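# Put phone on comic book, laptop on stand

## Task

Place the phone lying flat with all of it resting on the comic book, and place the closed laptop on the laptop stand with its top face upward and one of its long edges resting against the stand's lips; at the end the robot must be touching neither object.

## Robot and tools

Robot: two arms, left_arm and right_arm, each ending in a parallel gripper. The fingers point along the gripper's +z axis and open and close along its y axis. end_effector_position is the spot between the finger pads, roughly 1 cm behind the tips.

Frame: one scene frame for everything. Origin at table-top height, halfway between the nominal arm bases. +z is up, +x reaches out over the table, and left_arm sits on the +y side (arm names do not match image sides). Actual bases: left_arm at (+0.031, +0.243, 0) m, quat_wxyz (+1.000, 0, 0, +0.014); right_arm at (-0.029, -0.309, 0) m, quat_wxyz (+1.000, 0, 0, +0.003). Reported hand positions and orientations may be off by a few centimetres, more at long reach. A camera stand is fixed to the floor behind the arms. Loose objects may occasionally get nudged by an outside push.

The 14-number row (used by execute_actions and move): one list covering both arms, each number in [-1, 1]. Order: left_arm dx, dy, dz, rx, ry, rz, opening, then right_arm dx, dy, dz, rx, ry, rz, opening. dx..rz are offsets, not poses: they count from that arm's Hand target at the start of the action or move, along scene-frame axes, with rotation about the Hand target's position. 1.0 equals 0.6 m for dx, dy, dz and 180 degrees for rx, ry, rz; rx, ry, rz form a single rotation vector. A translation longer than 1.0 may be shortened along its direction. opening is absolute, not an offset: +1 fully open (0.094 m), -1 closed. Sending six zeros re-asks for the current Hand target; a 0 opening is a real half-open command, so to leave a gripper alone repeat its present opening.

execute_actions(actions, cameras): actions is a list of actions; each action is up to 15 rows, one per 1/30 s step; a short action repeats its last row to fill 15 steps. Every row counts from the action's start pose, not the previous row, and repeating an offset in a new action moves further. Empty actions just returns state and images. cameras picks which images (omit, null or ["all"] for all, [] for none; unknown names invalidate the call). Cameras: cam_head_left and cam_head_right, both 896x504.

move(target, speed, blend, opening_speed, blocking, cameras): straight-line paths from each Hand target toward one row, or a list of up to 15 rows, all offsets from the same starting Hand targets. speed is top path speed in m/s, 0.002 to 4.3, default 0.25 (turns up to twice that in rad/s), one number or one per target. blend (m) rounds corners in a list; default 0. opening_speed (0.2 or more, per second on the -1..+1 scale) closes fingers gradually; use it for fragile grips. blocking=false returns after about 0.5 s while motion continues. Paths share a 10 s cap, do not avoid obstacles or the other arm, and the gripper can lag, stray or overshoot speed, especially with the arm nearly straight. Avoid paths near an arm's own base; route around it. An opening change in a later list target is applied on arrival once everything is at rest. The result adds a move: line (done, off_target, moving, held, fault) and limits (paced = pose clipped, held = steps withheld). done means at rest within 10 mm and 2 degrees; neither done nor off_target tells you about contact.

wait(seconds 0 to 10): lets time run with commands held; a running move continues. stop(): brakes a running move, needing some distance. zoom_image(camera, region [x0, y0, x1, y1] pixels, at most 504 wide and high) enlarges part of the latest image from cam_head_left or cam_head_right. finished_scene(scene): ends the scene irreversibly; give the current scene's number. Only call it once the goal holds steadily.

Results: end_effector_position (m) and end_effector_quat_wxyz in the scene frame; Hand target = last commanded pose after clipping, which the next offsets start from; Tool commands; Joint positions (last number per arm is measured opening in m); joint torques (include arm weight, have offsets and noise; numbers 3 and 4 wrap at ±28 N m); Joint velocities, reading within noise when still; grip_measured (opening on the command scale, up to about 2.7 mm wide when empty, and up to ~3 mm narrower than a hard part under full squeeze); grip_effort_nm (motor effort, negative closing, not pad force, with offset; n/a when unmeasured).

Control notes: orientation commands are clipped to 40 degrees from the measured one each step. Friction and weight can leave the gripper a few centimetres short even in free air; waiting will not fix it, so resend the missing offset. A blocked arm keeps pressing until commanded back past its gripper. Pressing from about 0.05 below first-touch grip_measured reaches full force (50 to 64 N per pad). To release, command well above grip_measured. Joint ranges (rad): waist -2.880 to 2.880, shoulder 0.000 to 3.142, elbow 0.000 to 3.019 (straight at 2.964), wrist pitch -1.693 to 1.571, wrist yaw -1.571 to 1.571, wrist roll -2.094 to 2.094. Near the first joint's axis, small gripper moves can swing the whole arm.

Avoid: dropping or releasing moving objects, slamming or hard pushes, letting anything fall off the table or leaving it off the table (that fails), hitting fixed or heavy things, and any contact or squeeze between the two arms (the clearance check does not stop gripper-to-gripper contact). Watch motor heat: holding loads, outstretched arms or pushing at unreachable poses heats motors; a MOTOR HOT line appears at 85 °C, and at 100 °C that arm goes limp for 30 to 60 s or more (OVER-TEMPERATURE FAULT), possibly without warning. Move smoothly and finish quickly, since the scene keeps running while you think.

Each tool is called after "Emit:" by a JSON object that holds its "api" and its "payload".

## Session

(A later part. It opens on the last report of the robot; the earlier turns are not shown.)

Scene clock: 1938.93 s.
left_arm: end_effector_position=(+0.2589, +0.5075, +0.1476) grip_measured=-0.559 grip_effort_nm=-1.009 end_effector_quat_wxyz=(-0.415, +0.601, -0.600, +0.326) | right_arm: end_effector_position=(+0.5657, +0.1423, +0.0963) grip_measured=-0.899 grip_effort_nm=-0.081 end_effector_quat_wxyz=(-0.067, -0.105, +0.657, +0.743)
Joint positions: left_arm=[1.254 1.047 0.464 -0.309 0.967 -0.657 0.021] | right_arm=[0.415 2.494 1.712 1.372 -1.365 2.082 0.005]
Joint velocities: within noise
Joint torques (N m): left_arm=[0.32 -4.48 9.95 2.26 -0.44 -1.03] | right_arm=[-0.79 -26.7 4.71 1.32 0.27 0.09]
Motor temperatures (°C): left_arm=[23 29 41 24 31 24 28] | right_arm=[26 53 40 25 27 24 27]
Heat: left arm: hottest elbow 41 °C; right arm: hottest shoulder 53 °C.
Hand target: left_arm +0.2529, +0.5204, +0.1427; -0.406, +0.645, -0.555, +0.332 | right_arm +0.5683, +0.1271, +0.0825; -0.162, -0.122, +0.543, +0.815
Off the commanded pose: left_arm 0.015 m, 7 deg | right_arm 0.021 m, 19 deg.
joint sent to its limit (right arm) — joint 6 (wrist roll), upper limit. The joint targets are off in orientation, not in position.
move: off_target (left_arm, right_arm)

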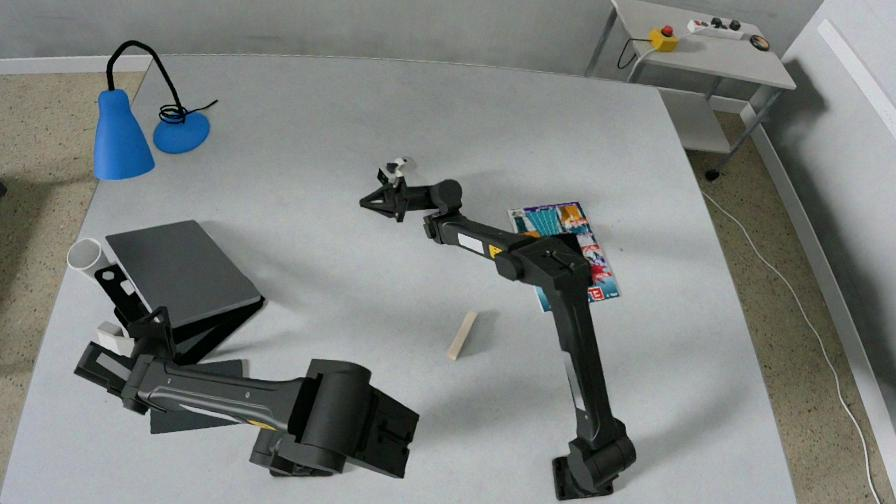

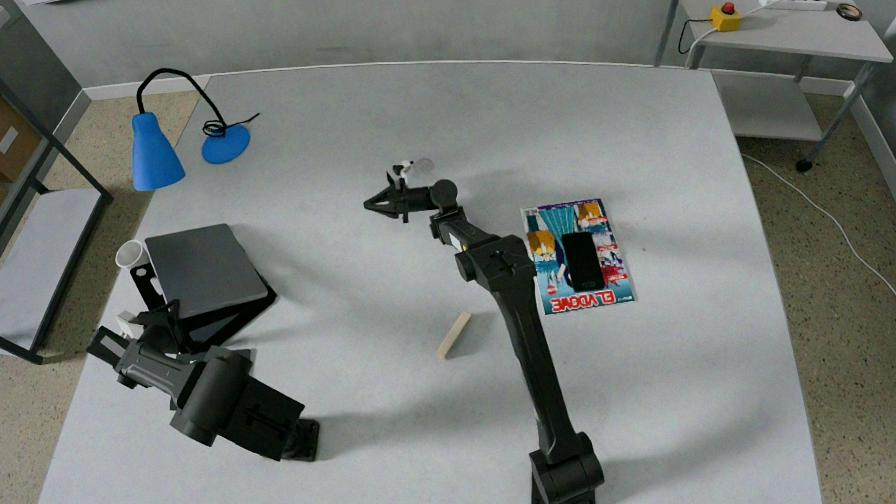

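Emit:
{"api": "move", "payload": {"target": [[0,0,0.07,0,0,0,-0.95,0,0,0.0,0,0,0.0,-0.9],[-0.02,0.04,0.07,0,0,0.05,-0.95,0,0,0.0,0,0,0.0,-0.9],[-0.02,0.04,0.01,0,0,0.05,-0.95,0,0,0.0,0,0,0.0,-0.9]], "speed": 0.08}}

Emit:
{"api": "zoom_image", "payload": {"camera": "cam_head_right", "region": [90, 160, 330, 360]}}

Emit:
{"api": "zoom_image", "payload": {"camera": "cam_head_left", "region": [60, 160, 300, 360]}}

Scene clock: 1944.80 s.
left_arm: end_effector_position=(+0.2542, +0.5251, +0.1490) grip_measured=-0.556 grip_effort_nm=-1.009 end_effector_quat_wxyz=(-0.432, +0.640, -0.561, +0.298) | right_arm: end_effector_position=(+0.5657, +0.1423, +0.0963) grip_measured=-0.899 grip_effort_nm=-0.081 end_effector_quat_wxyz=(-0.067, -0.105, +0.657, +0.743)
Joint positions: left_arm=[1.254 1.025 0.441 -0.193 0.876 -0.809 0.021] | right_arm=[0.415 2.494 1.712 1.372 -1.365 2.082 0.005]
Joint velocities: within noise
Joint torques (N m): left_arm=[1.9 -5.19 10.52 2.51 -0.6 -1.13] | right_arm=[-0.85 -26.75 4.71 1.35 0.27 0.09]
Motor temperatures (°C): left_arm=[23 29 41 24 31 25 29] | right_arm=[26 53 39 25 27 24 27]
Heat: left arm: hottest elbow 41 °C; right arm: hottest shoulder 53 °C.
Hand target: left_arm +0.2408, +0.5444, +0.1488; -0.431, +0.687, -0.503, +0.299 | right_arm +0.5683, +0.1271, +0.0825; -0.162, -0.122, +0.543, +0.815
Off the commanded pose: left_arm 0.024 m, 8 deg | right_arm 0.021 m, 19 deg.
joint sent to its limit (right arm) — joint 6 (wrist roll), upper limit. The joint targets are off in orientation, not in position.
move: off_target (left_arm, right_arm)

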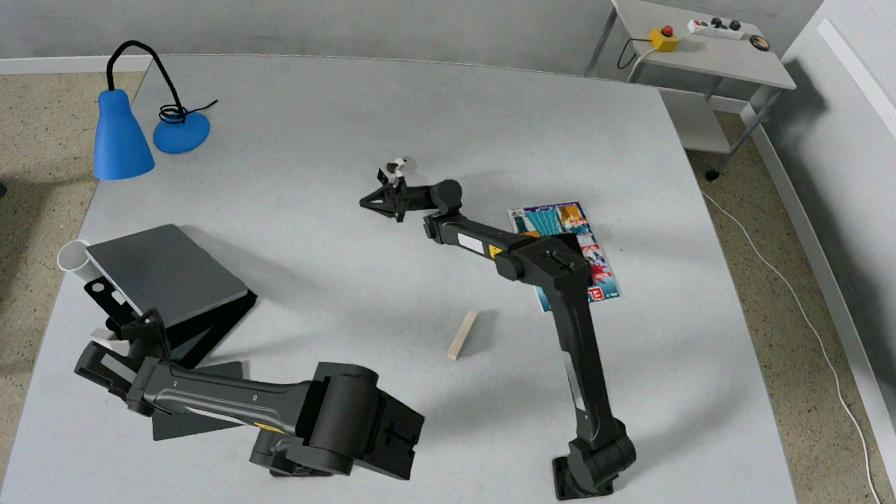

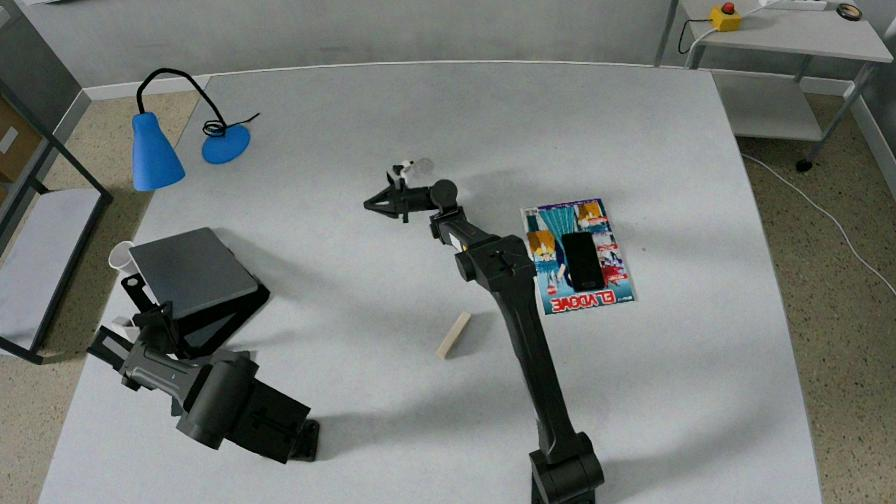

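Scaled by 2.100.

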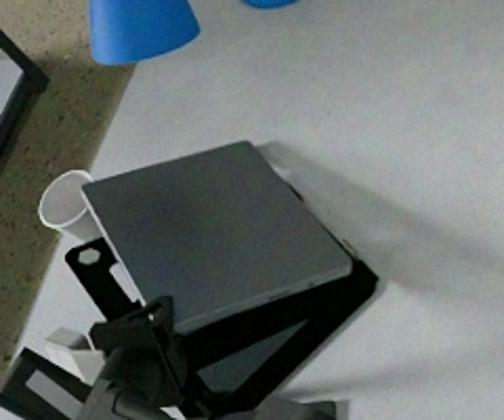

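Scaled by 2.100.

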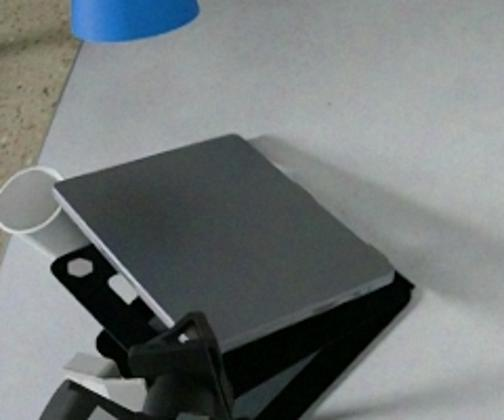

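Emit:
{"api": "move", "payload": {"target": [[0.02,-0.02,-0.02,0,0,0,-0.4,0,0,0.0,0,0,0.0,-0.9],[0.02,-0.02,-0.03,0,0,0,0.0,0,0,0.0,0,0,0.0,-0.9]], "speed": 0.05, "opening_speed": 0.8}}

Emit:
{"api": "zoom_image", "payload": {"camera": "cam_head_right", "region": [90, 160, 330, 360]}}

Emit:
{"api": "zoom_image", "payload": {"camera": "cam_head_left", "region": [60, 160, 300, 360]}}

Scene clock: 1950.90 s.
left_arm: end_effector_position=(+0.2610, +0.5357, +0.1595) grip_measured=-0.005 grip_effort_nm=0.242 end_effector_quat_wxyz=(-0.463, +0.651, -0.526, +0.292) | right_arm: end_effector_position=(+0.5657, +0.1423, +0.0963) grip_measured=-0.899 grip_effort_nm=-0.081 end_effector_quat_wxyz=(-0.067, -0.105, +0.657, +0.743)
Joint positions: left_arm=[1.226 1.012 0.414 -0.031 0.823 -0.965 0.047] | right_arm=[0.415 2.494 1.712 1.372 -1.365 2.082 0.005]
Joint velocities: within noise
Joint torques (N m): left_arm=[0.21 -2.32 7.43 1.17 -0.57 -0.26] | right_arm=[-0.79 -26.75 4.68 1.35 0.27 0.09]
Motor temperatures (°C): left_arm=[23 29 40 24 31 25 29] | right_arm=[26 53 39 25 27 24 27]
Heat: left arm: hottest elbow 40 °C; right arm: hottest shoulder 53 °C.
Hand target: left_arm +0.2528, +0.5325, +0.1308; -0.431, +0.687, -0.503, +0.299 | right_arm +0.5683, +0.1271, +0.0825; -0.162, -0.122, +0.543, +0.815
Off the commanded pose: left_arm 0.030 m, 6 deg | right_arm 0.021 m, 19 deg.
joint sent to its limit (right arm) — joint 6 (wrist roll), upper limit. The joint targets are off in orientation, not in position.
move: off_target (left_arm, right_arm); target 2's new opening was sent with left_arm's hand 0.022 m and 5 deg from that target

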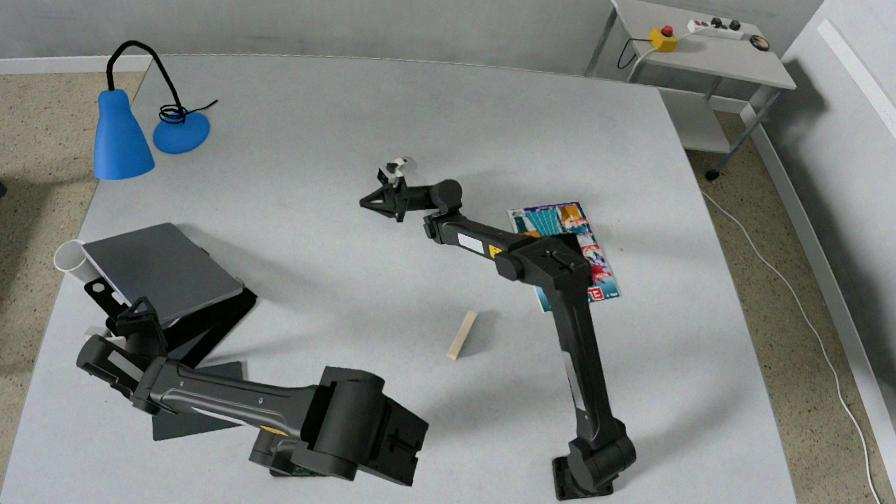

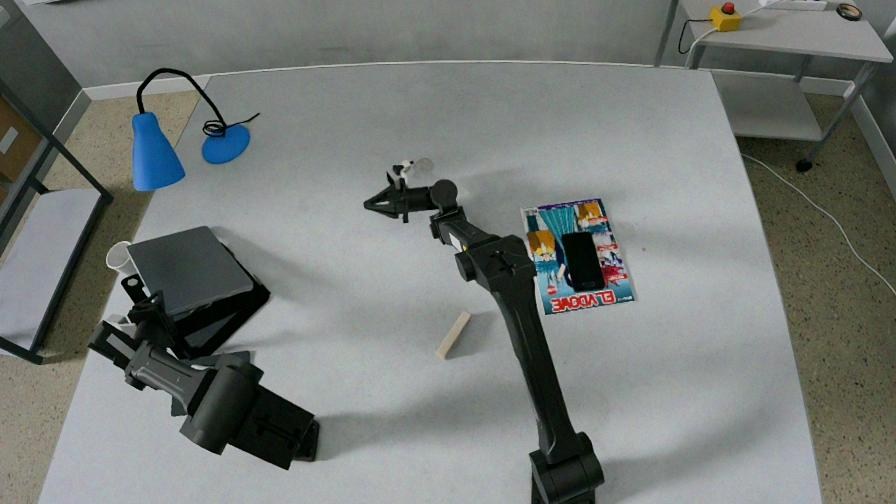

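Scaled by 2.100.

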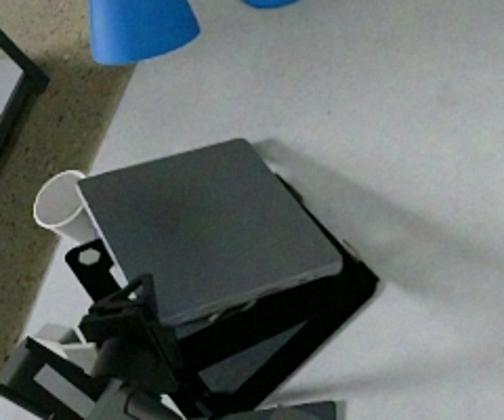

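Scaled by 2.100.

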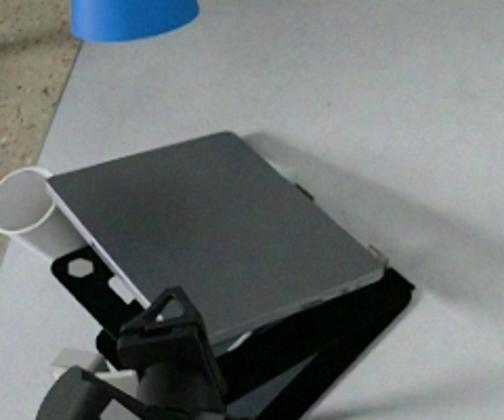

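Emit:
{"api": "move", "payload": {"target": [[-0.06,-0.03,0.06,0,0,0,0.0,0,0,0.0,0,0,0.0,-0.9],[-0.17,-0.07,0.16,0,0,0,0.0,0,0,0.0,0,0,0.0,-0.9],[-0.2,-0.08,0.3,0,0,0,0.0,0,0,0.0,0,0,0.0,-0.9]], "speed": 0.1}}

Emit:
{"api": "zoom_image", "payload": {"camera": "cam_head_right", "region": [90, 160, 330, 360]}}

Emit:
{"api": "zoom_image", "payload": {"camera": "cam_head_left", "region": [60, 160, 300, 360]}}

Scene clock: 1959.30 s.
left_arm: end_effector_position=(+0.1390, +0.4710, +0.2813) grip_measured=-0.002 grip_effort_nm=0.129 end_effector_quat_wxyz=(-0.411, +0.696, -0.495, +0.320) | right_arm: end_effector_position=(+0.5657, +0.1423, +0.0963) grip_measured=-0.899 grip_effort_nm=-0.081 end_effector_quat_wxyz=(-0.067, -0.105, +0.657, +0.743)
Joint positions: left_arm=[1.758 0.764 0.745 -1.405 1.09 -0.207 0.047] | right_arm=[0.415 2.494 1.712 1.372 -1.365 2.082 0.005]
Joint velocities: within noise
Joint torques (N m): left_arm=[-0.73 -2.84 17.48 0.21 0.65 0.16] | right_arm=[-0.85 -26.7 4.71 1.32 0.26 0.09]
Motor temperatures (°C): left_arm=[23 28 40 24 30 24 28] | right_arm=[26 53 39 25 27 24 27]
Heat: left arm: hottest elbow 40 °C; right arm: hottest shoulder 53 °C.
Hand target: left_arm +0.1329, +0.4845, +0.3108; -0.431, +0.687, -0.503, +0.299 | right_arm +0.5683, +0.1271, +0.0825; -0.162, -0.122, +0.543, +0.815
Off the commanded pose: left_arm 0.033 m, 4 deg | right_arm 0.021 m, 19 deg.
joint sent to its limit (right arm) — joint 6 (wrist roll), upper limit. The joint targets are off in orientation, not in position.
move: off_target (left_arm, right_arm)

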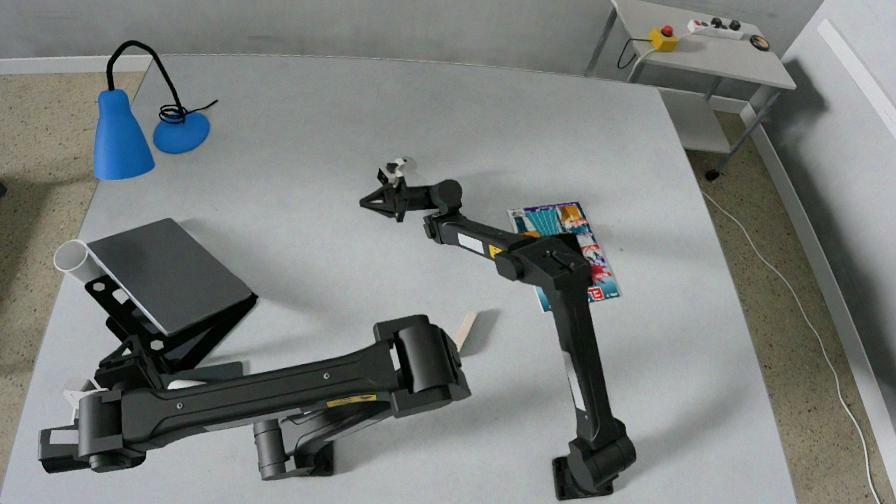

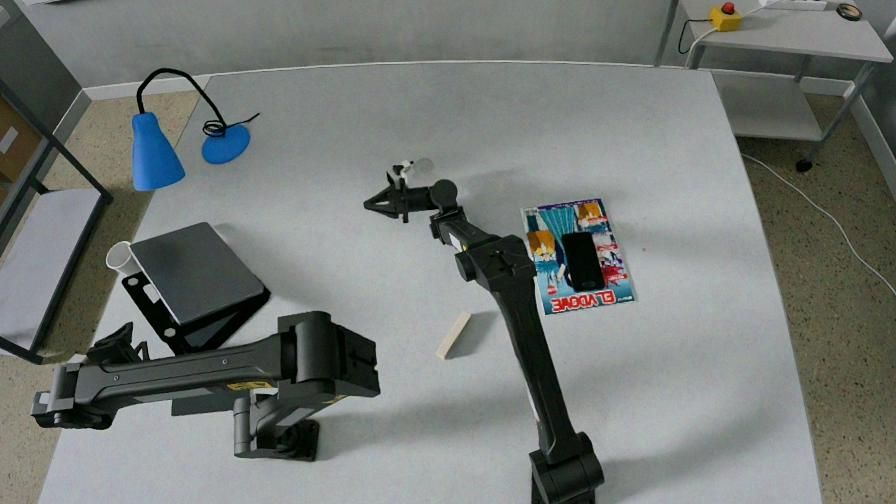

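Scaled by 2.100.

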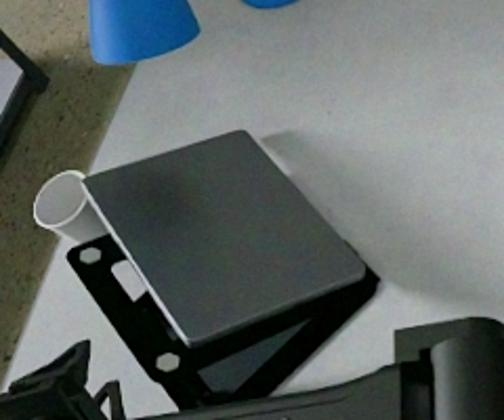

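Scaled by 2.100.

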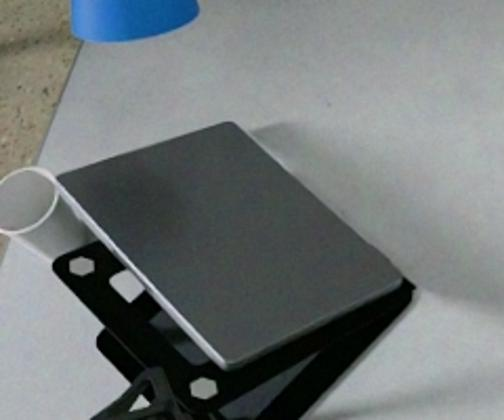

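Emit:
{"api": "zoom_image", "payload": {"camera": "cam_head_left", "region": [160, 200, 270, 320]}}

Emit:
{"api": "zoom_image", "payload": {"camera": "cam_head_right", "region": [180, 210, 290, 330]}}

Scaled by 4.200.

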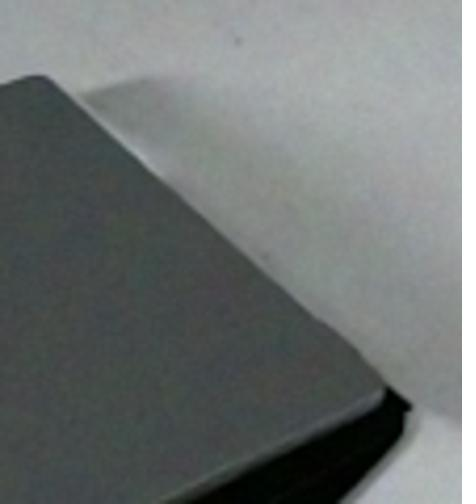

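Scaled by 4.200.

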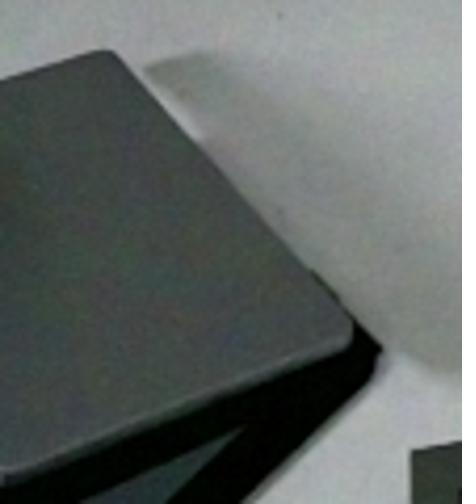

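Emit:
{"api": "move", "payload": {"target": [[0.0,0.2,0,0,0,-0.1,-0.95,0,0,0.0,0,0,0.0,-0.9],[0.21,0.21,0,0,0,-0.2,-0.95,0,0,0.0,0,0,0.0,-0.9]], "speed": 0.2}}

Emit:
{"api": "zoom_image", "payload": {"camera": "cam_head_right", "region": [90, 160, 330, 360]}}

Emit:
{"api": "zoom_image", "payload": {"camera": "cam_head_left", "region": [60, 160, 300, 360]}}

Scene clock: 1974.27 s.
left_arm: end_effector_position=(+0.2523, +0.5956, +0.2918) grip_measured=-0.948 grip_effort_nm=-0.085 end_effector_quat_wxyz=(+0.304, -0.510, +0.679, -0.432) | right_arm: end_effector_position=(+0.5657, +0.1423, +0.0963) grip_measured=-0.899 grip_effort_nm=-0.085 end_effector_quat_wxyz=(-0.067, -0.105, +0.657, +0.743)
Joint positions: left_arm=[1.363 1.472 1.277 -1.639 1.095 0.265 0.002] | right_arm=[0.415 2.494 1.712 1.372 -1.365 2.082 0.005]
Joint velocities: within noise
Joint torques (N m): left_arm=[-2.02 -12.86 16.09 -0.06 0.48 0.08] | right_arm=[-0.91 -26.7 4.68 1.33 0.27 0.09]
Motor temperatures (°C): left_arm=[22 28 42 24 30 24 28] | right_arm=[26 54 38 25 27 24 27]
Heat: left arm: hottest elbow 42 °C; right arm: hottest shoulder 54 °C.
Hand target: left_arm +0.2588, +0.6106, +0.3107; +0.318, -0.498, +0.691, -0.418 | right_arm +0.5683, +0.1271, +0.0825; -0.162, -0.122, +0.543, +0.815
Off the commanded pose: left_arm 0.025 m, 3 deg | right_arm 0.021 m, 19 deg.
joint sent to its limit (right arm) — joint 6 (wrist roll), upper limit. The joint targets are off in orientation, not in position.
move: off_target (left_arm, right_arm)

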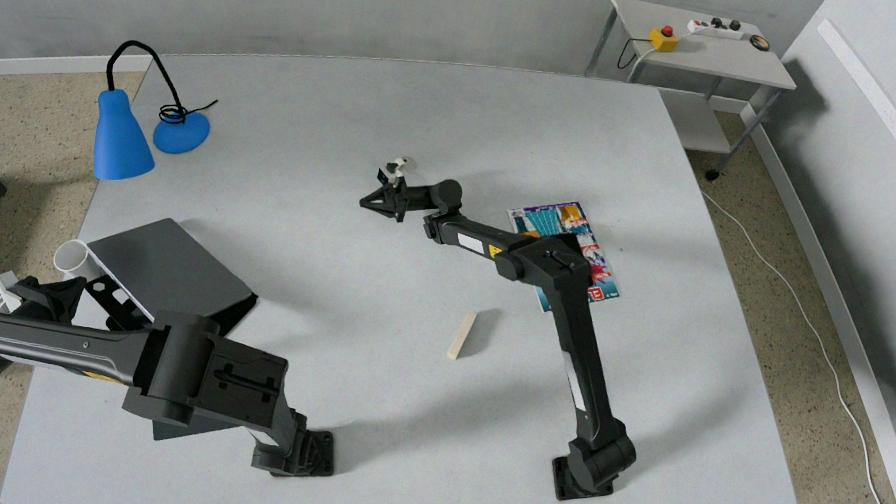

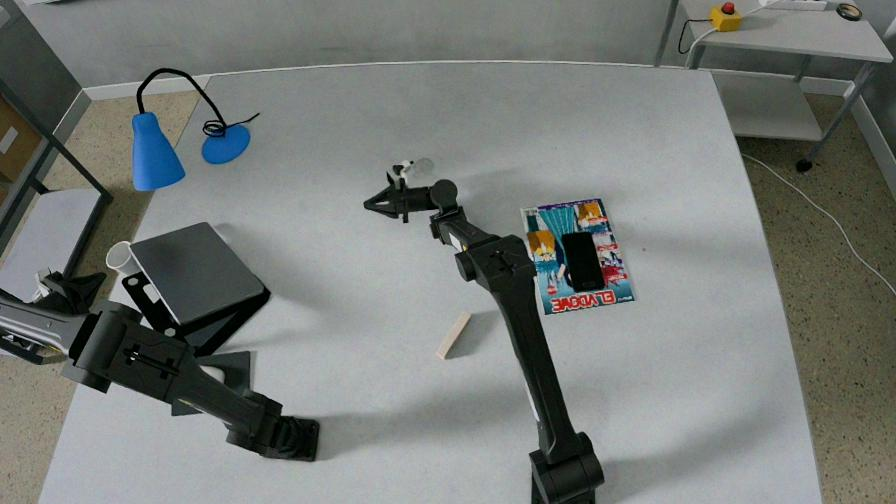

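Scaled by 2.100.

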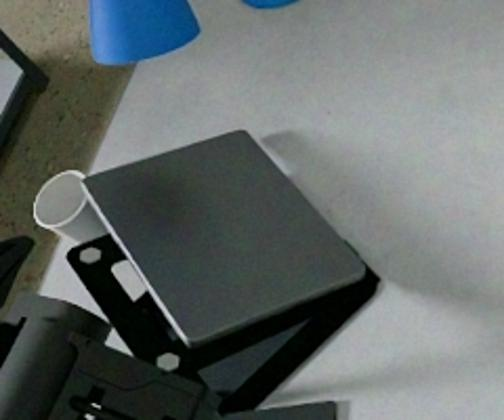

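Scaled by 2.100.

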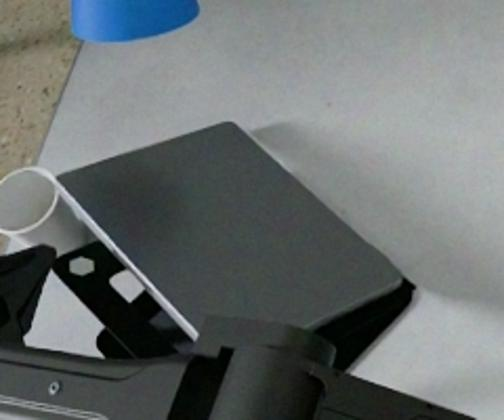

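Emit:
{"api": "move", "payload": {"target": [[0.05,0.03,0,0,0,0,-0.95,0,0,0.0,0,0,0.0,-0.9],[0.05,0.03,-0.195,0,0,0,-0.95,0,0,0.0,0,0,0.0,-0.9]], "speed": 0.12}}

Emit:
{"api": "zoom_image", "payload": {"camera": "cam_head_right", "region": [90, 160, 330, 360]}}

Emit:
{"api": "zoom_image", "payload": {"camera": "cam_head_left", "region": [60, 160, 300, 360]}}

Scene clock: 1981.70 s.
left_arm: end_effector_position=(+0.2846, +0.6316, +0.1990) grip_measured=-0.948 grip_effort_nm=-0.085 end_effector_quat_wxyz=(+0.322, -0.498, +0.690, -0.414) | right_arm: end_effector_position=(+0.5657, +0.1423, +0.0963) grip_measured=-0.899 grip_effort_nm=-0.081 end_effector_quat_wxyz=(-0.067, -0.105, +0.657, +0.743)
Joint positions: left_arm=[1.306 1.607 1.187 -1.246 1.103 0.143 0.002] | right_arm=[0.415 2.494 1.712 1.372 -1.365 2.082 0.005]
Joint velocities: within noise
Joint torques (N m): left_arm=[-1.49 -14.33 8.8 0.61 0.53 0.06] | right_arm=[-0.91 -26.7 4.68 1.35 0.26 0.08]
Motor temperatures (°C): left_arm=[22 28 42 24 30 24 28] | right_arm=[26 54 38 25 27 24 27]
Heat: left arm: hottest elbow 42 °C; right arm: hottest shoulder 54 °C.
Hand target: left_arm +0.2889, +0.6285, +0.1938; +0.318, -0.498, +0.691, -0.418 | right_arm +0.5683, +0.1271, +0.0825; -0.162, -0.122, +0.543, +0.815
Off the commanded pose: left_arm 0.007 m, 1 deg | right_arm 0.021 m, 19 deg.
joint sent to its limit (right arm) — joint 6 (wrist roll), upper limit. The joint targets are off in orientation, not in position.
move: off_target (right_arm)

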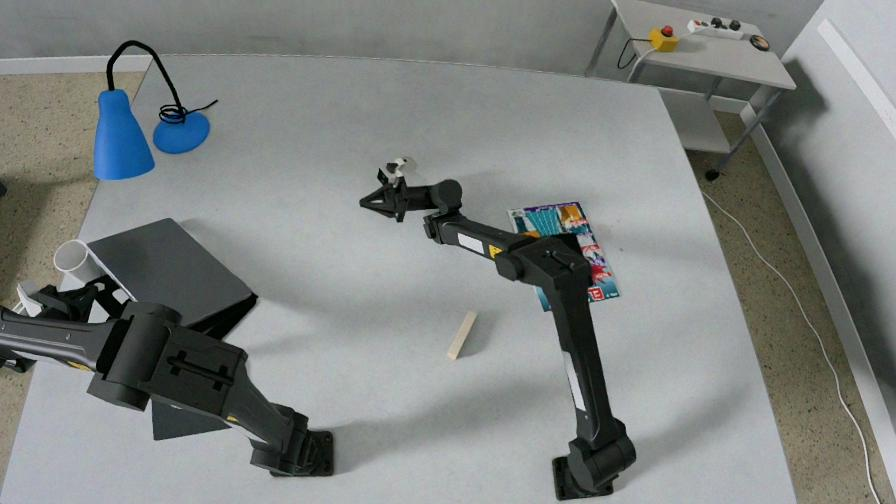

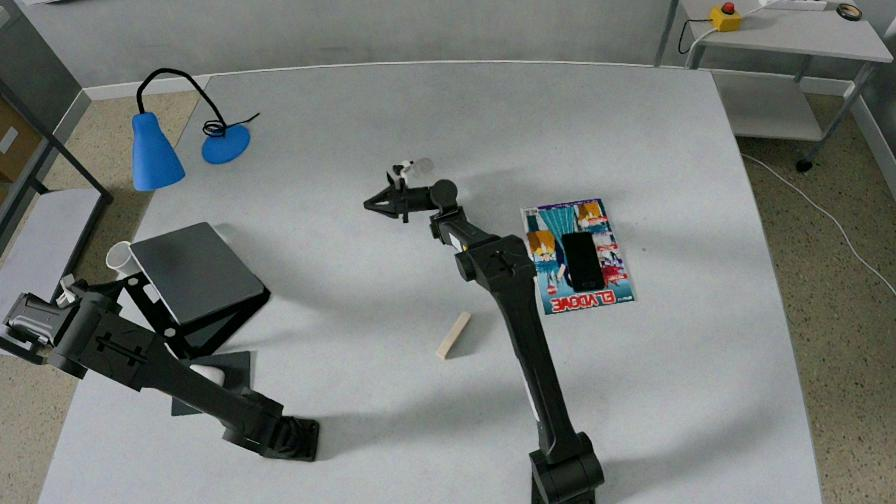

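Scaled by 2.100.

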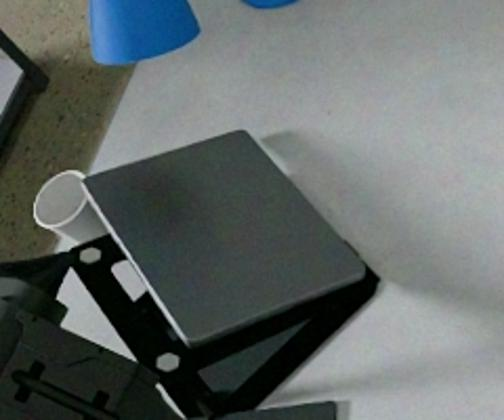

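Scaled by 2.100.

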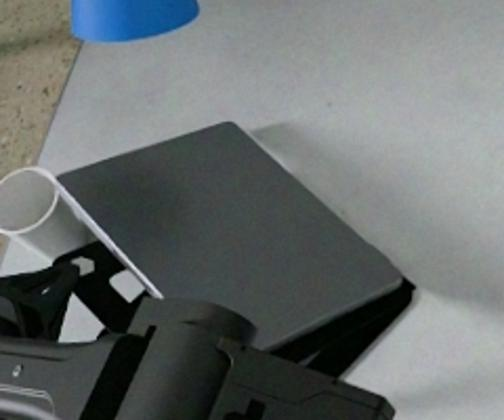

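Emit:
{"api": "move", "payload": {"target": [[0,0.0,-0.035,0,0,0,-0.95,0,0,0.0,0,0,0.0,-0.9],[0.0,-0.09,-0.035,0,0,0,-0.95,0,0,0.0,0,0,0.0,-0.9]], "speed": 0.06}}

Emit:
{"api": "zoom_image", "payload": {"camera": "cam_head_right", "region": [90, 160, 330, 360]}}

Emit:
{"api": "zoom_image", "payload": {"camera": "cam_head_left", "region": [60, 160, 300, 360]}}

Scene clock: 1987.03 s.
left_arm: end_effector_position=(+0.2844, +0.5806, +0.1672) grip_measured=-0.948 grip_effort_nm=-0.085 end_effector_quat_wxyz=(+0.314, -0.505, +0.686, -0.420) | right_arm: end_effector_position=(+0.5657, +0.1423, +0.0963) grip_measured=-0.899 grip_effort_nm=-0.081 end_effector_quat_wxyz=(-0.067, -0.105, +0.657, +0.743)
Joint positions: left_arm=[1.276 1.523 0.994 -1.099 1.103 0.07 0.002] | right_arm=[0.415 2.494 1.712 1.372 -1.365 2.082 0.005]
Joint velocities: within noise
Joint torques (N m): left_arm=[-2.08 -14.74 8.12 0.64 0.67 -0.02] | right_arm=[-0.79 -26.7 4.71 1.32 0.27 0.1]
Motor temperatures (°C): left_arm=[22 29 41 24 30 24 28] | right_arm=[26 54 38 25 27 24 27]
Heat: left arm: hottest elbow 41 °C; right arm: hottest shoulder 54 °C.
Hand target: left_arm +0.2888, +0.5745, +0.1728; +0.318, -0.498, +0.691, -0.418 | right_arm +0.5683, +0.1271, +0.0825; -0.162, -0.122, +0.543, +0.815
Off the commanded pose: left_arm 0.009 m, 1 deg | right_arm 0.021 m, 19 deg.
joint sent to its limit (right arm) — joint 6 (wrist roll), upper limit. The joint targets are off in orientation, not in position.
move: off_target (right_arm)

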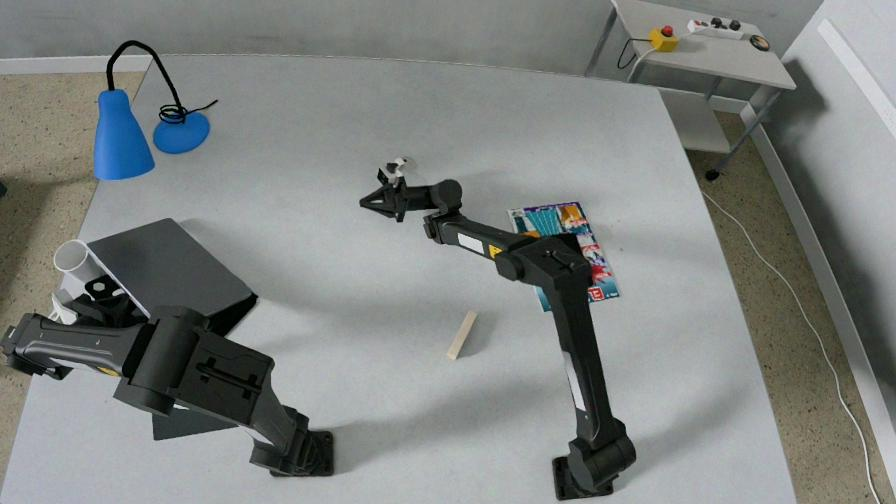

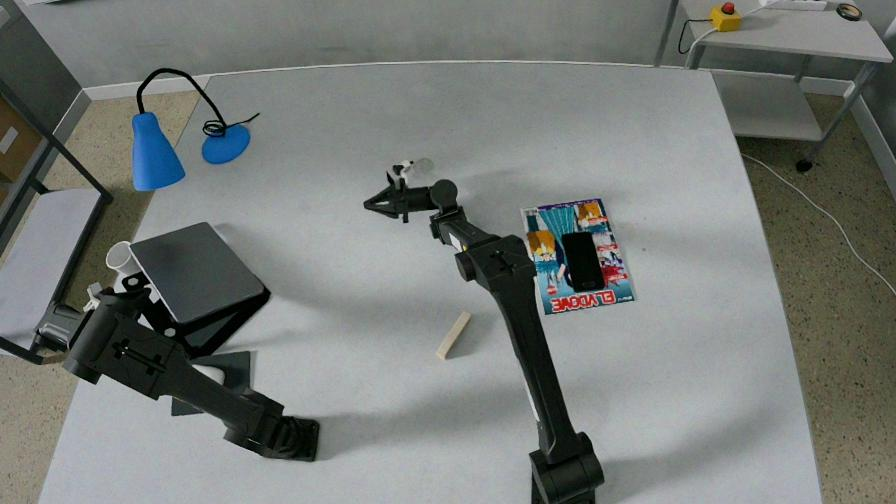

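Scaled by 2.100.

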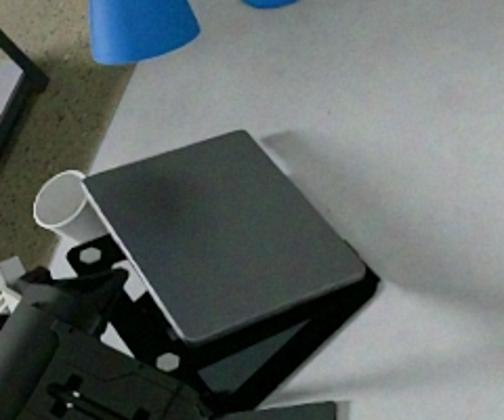

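Scaled by 2.100.

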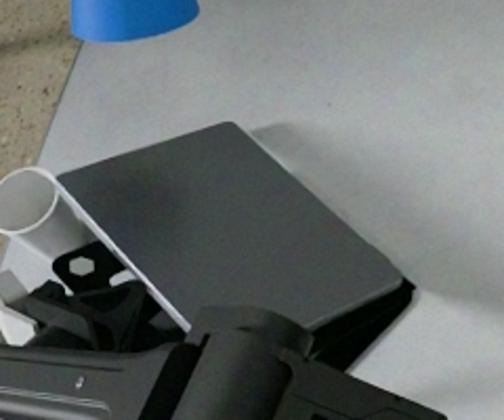

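Emit:
{"api": "move", "payload": {"target": [0.015,-0.05,-0.01,0,0,0,-0.95,0,0,0.0,0,0,0.0,-0.9], "speed": 0.05}}

Emit:
{"api": "zoom_image", "payload": {"camera": "cam_head_right", "region": [90, 160, 330, 360]}}

Emit:
{"api": "zoom_image", "payload": {"camera": "cam_head_left", "region": [60, 160, 300, 360]}}

Scene clock: 1991.90 s.
left_arm: end_effector_position=(+0.2940, +0.5504, +0.1621) grip_measured=-0.948 grip_effort_nm=-0.081 end_effector_quat_wxyz=(+0.314, -0.505, +0.686, -0.420) | right_arm: end_effector_position=(+0.5657, +0.1423, +0.0963) grip_measured=-0.899 grip_effort_nm=-0.076 end_effector_quat_wxyz=(-0.067, -0.105, +0.657, +0.743)
Joint positions: left_arm=[1.229 1.449 0.897 -0.984 1.103 -0.032 0.002] | right_arm=[0.415 2.494 1.712 1.372 -1.365 2.082 0.005]
Joint velocities: within noise
Joint torques (N m): left_arm=[-2.73 -14.15 8.09 0.92 0.62 0] | right_arm=[-0.85 -26.75 4.71 1.33 0.27 0.09]
Motor temperatures (°C): left_arm=[22 29 41 24 30 24 28] | right_arm=[26 54 38 25 27 24 27]
Heat: left arm: hottest elbow 41 °C; right arm: hottest shoulder 54 °C.
Hand target: left_arm +0.2978, +0.5445, +0.1667; +0.318, -0.498, +0.691, -0.418 | right_arm +0.5683, +0.1271, +0.0825; -0.162, -0.122, +0.543, +0.815
Off the commanded pose: left_arm 0.008 m, 1 deg | right_arm 0.021 m, 19 deg.
joint sent to its limit (right arm) — joint 6 (wrist roll), upper limit. The joint targets are off in orientation, not in position.
move: off_target (right_arm)

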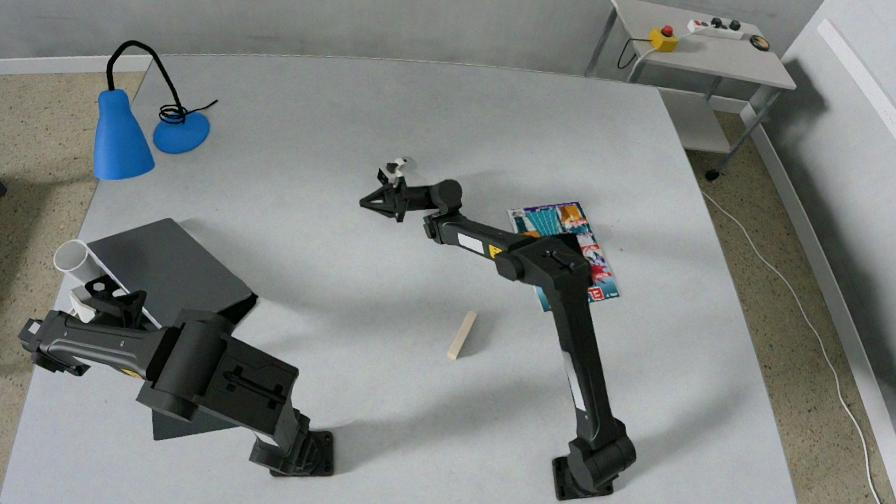

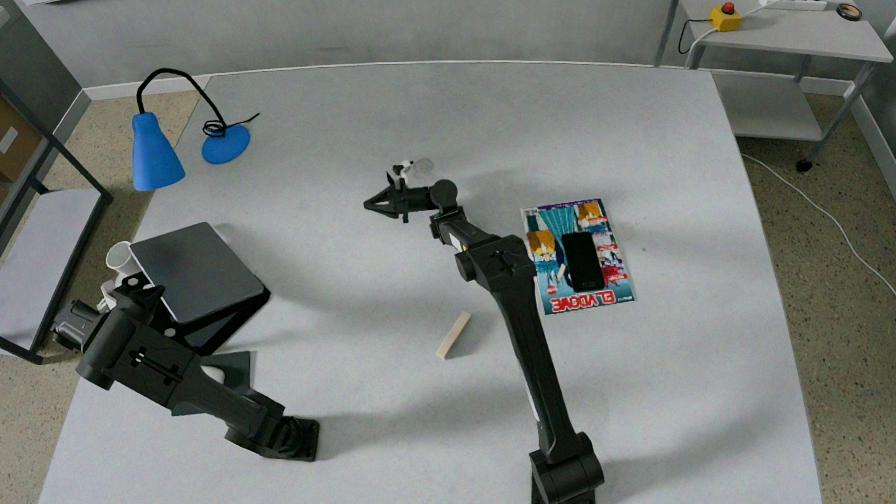

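Scaled by 2.100.

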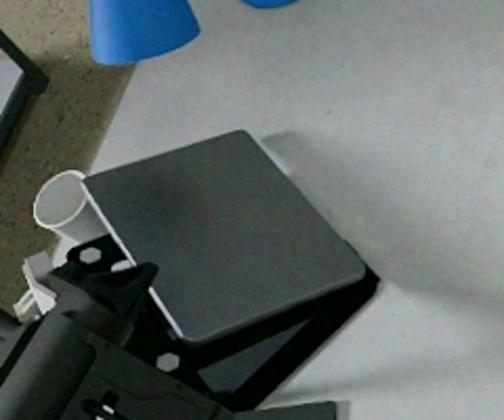

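Scaled by 2.100.

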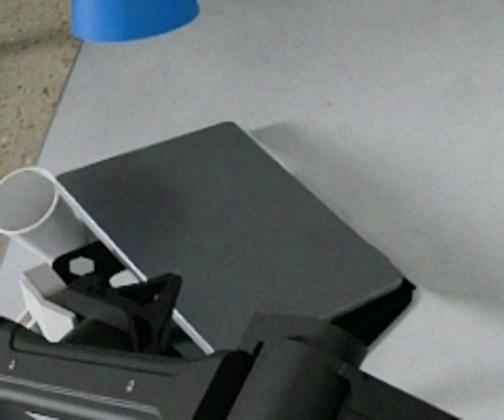

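Emit:
{"api": "move", "payload": {"target": [[-0.012,0.045,0.02,0,0,0,-0.95,0,0,0.0,0,0,0.0,-0.9],[-0.012,0.045,-0.04,0,0,0,-0.95,0,0,0.0,0,0,0.0,-0.9],[0.025,-0.04,-0.055,0,0,0,-0.95,0,0,0.0,0,0,0.0,-0.9]], "speed": 0.06}}

Emit:
{"api": "zoom_image", "payload": {"camera": "cam_head_right", "region": [90, 160, 330, 360]}}

Emit:
{"api": "zoom_image", "payload": {"camera": "cam_head_left", "region": [60, 160, 300, 360]}}

Scene clock: 1998.57 s.
left_arm: end_effector_position=(+0.3013, +0.5488, +0.1482) grip_measured=-0.948 grip_effort_nm=-0.085 end_effector_quat_wxyz=(+0.346, -0.498, +0.691, -0.394) | right_arm: end_effector_position=(+0.5657, +0.1423, +0.0963) grip_measured=-0.899 grip_effort_nm=-0.081 end_effector_quat_wxyz=(-0.067, -0.105, +0.657, +0.743)
Joint positions: left_arm=[1.207 1.415 0.813 -0.753 1.092 -0.146 0.002] | right_arm=[0.415 2.494 1.712 1.372 -1.365 2.082 0.005]
Joint velocities: within noise
Joint torques (N m): left_arm=[-5.07 -11.16 5.37 0.65 0.69 -0.17] | right_arm=[-0.91 -26.75 4.7 1.32 0.26 0.1]
Motor temperatures (°C): left_arm=[22 29 41 24 30 24 28] | right_arm=[26 54 38 25 26 24 27]
Heat: left arm: hottest elbow 41 °C; right arm: hottest shoulder 54 °C.
Hand target: left_arm +0.3128, +0.5205, +0.1337; +0.318, -0.498, +0.691, -0.418 | right_arm +0.5683, +0.1271, +0.0825; -0.162, -0.122, +0.543, +0.815
Off the commanded pose: left_arm 0.034 m, 4 deg | right_arm 0.021 m, 19 deg.
joint sent to its limit (right arm) — joint 6 (wrist roll), upper limit. The joint targets are off in orientation, not in position.
move: off_target (left_arm, right_arm)

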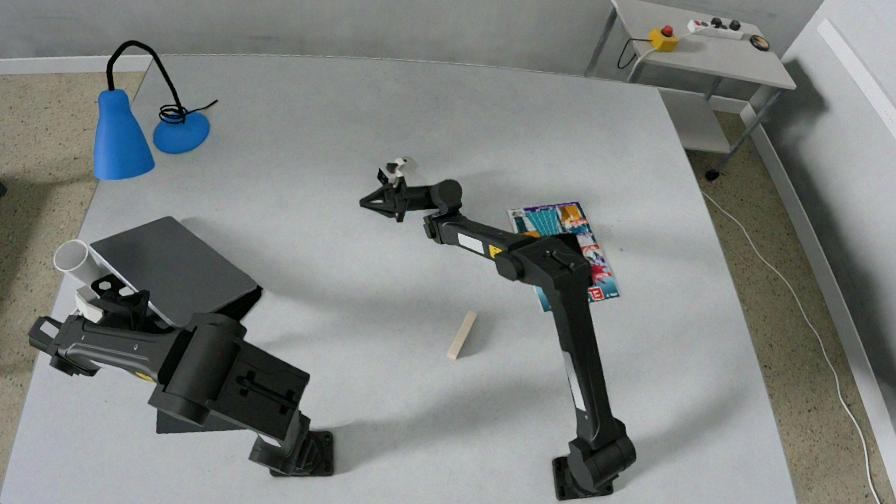

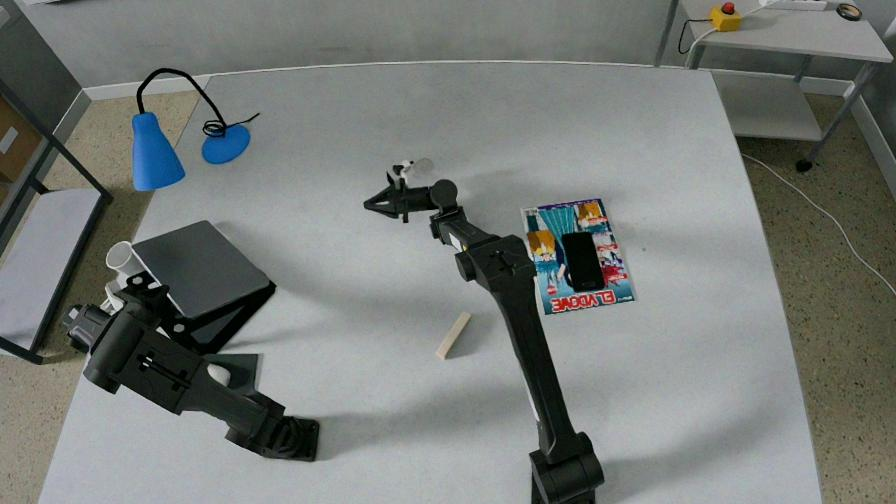

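Scaled by 2.100.

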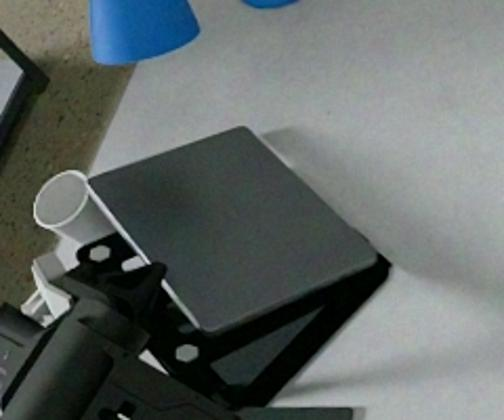

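Scaled by 2.100.

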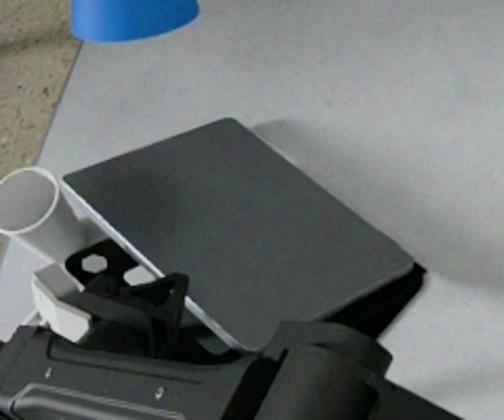

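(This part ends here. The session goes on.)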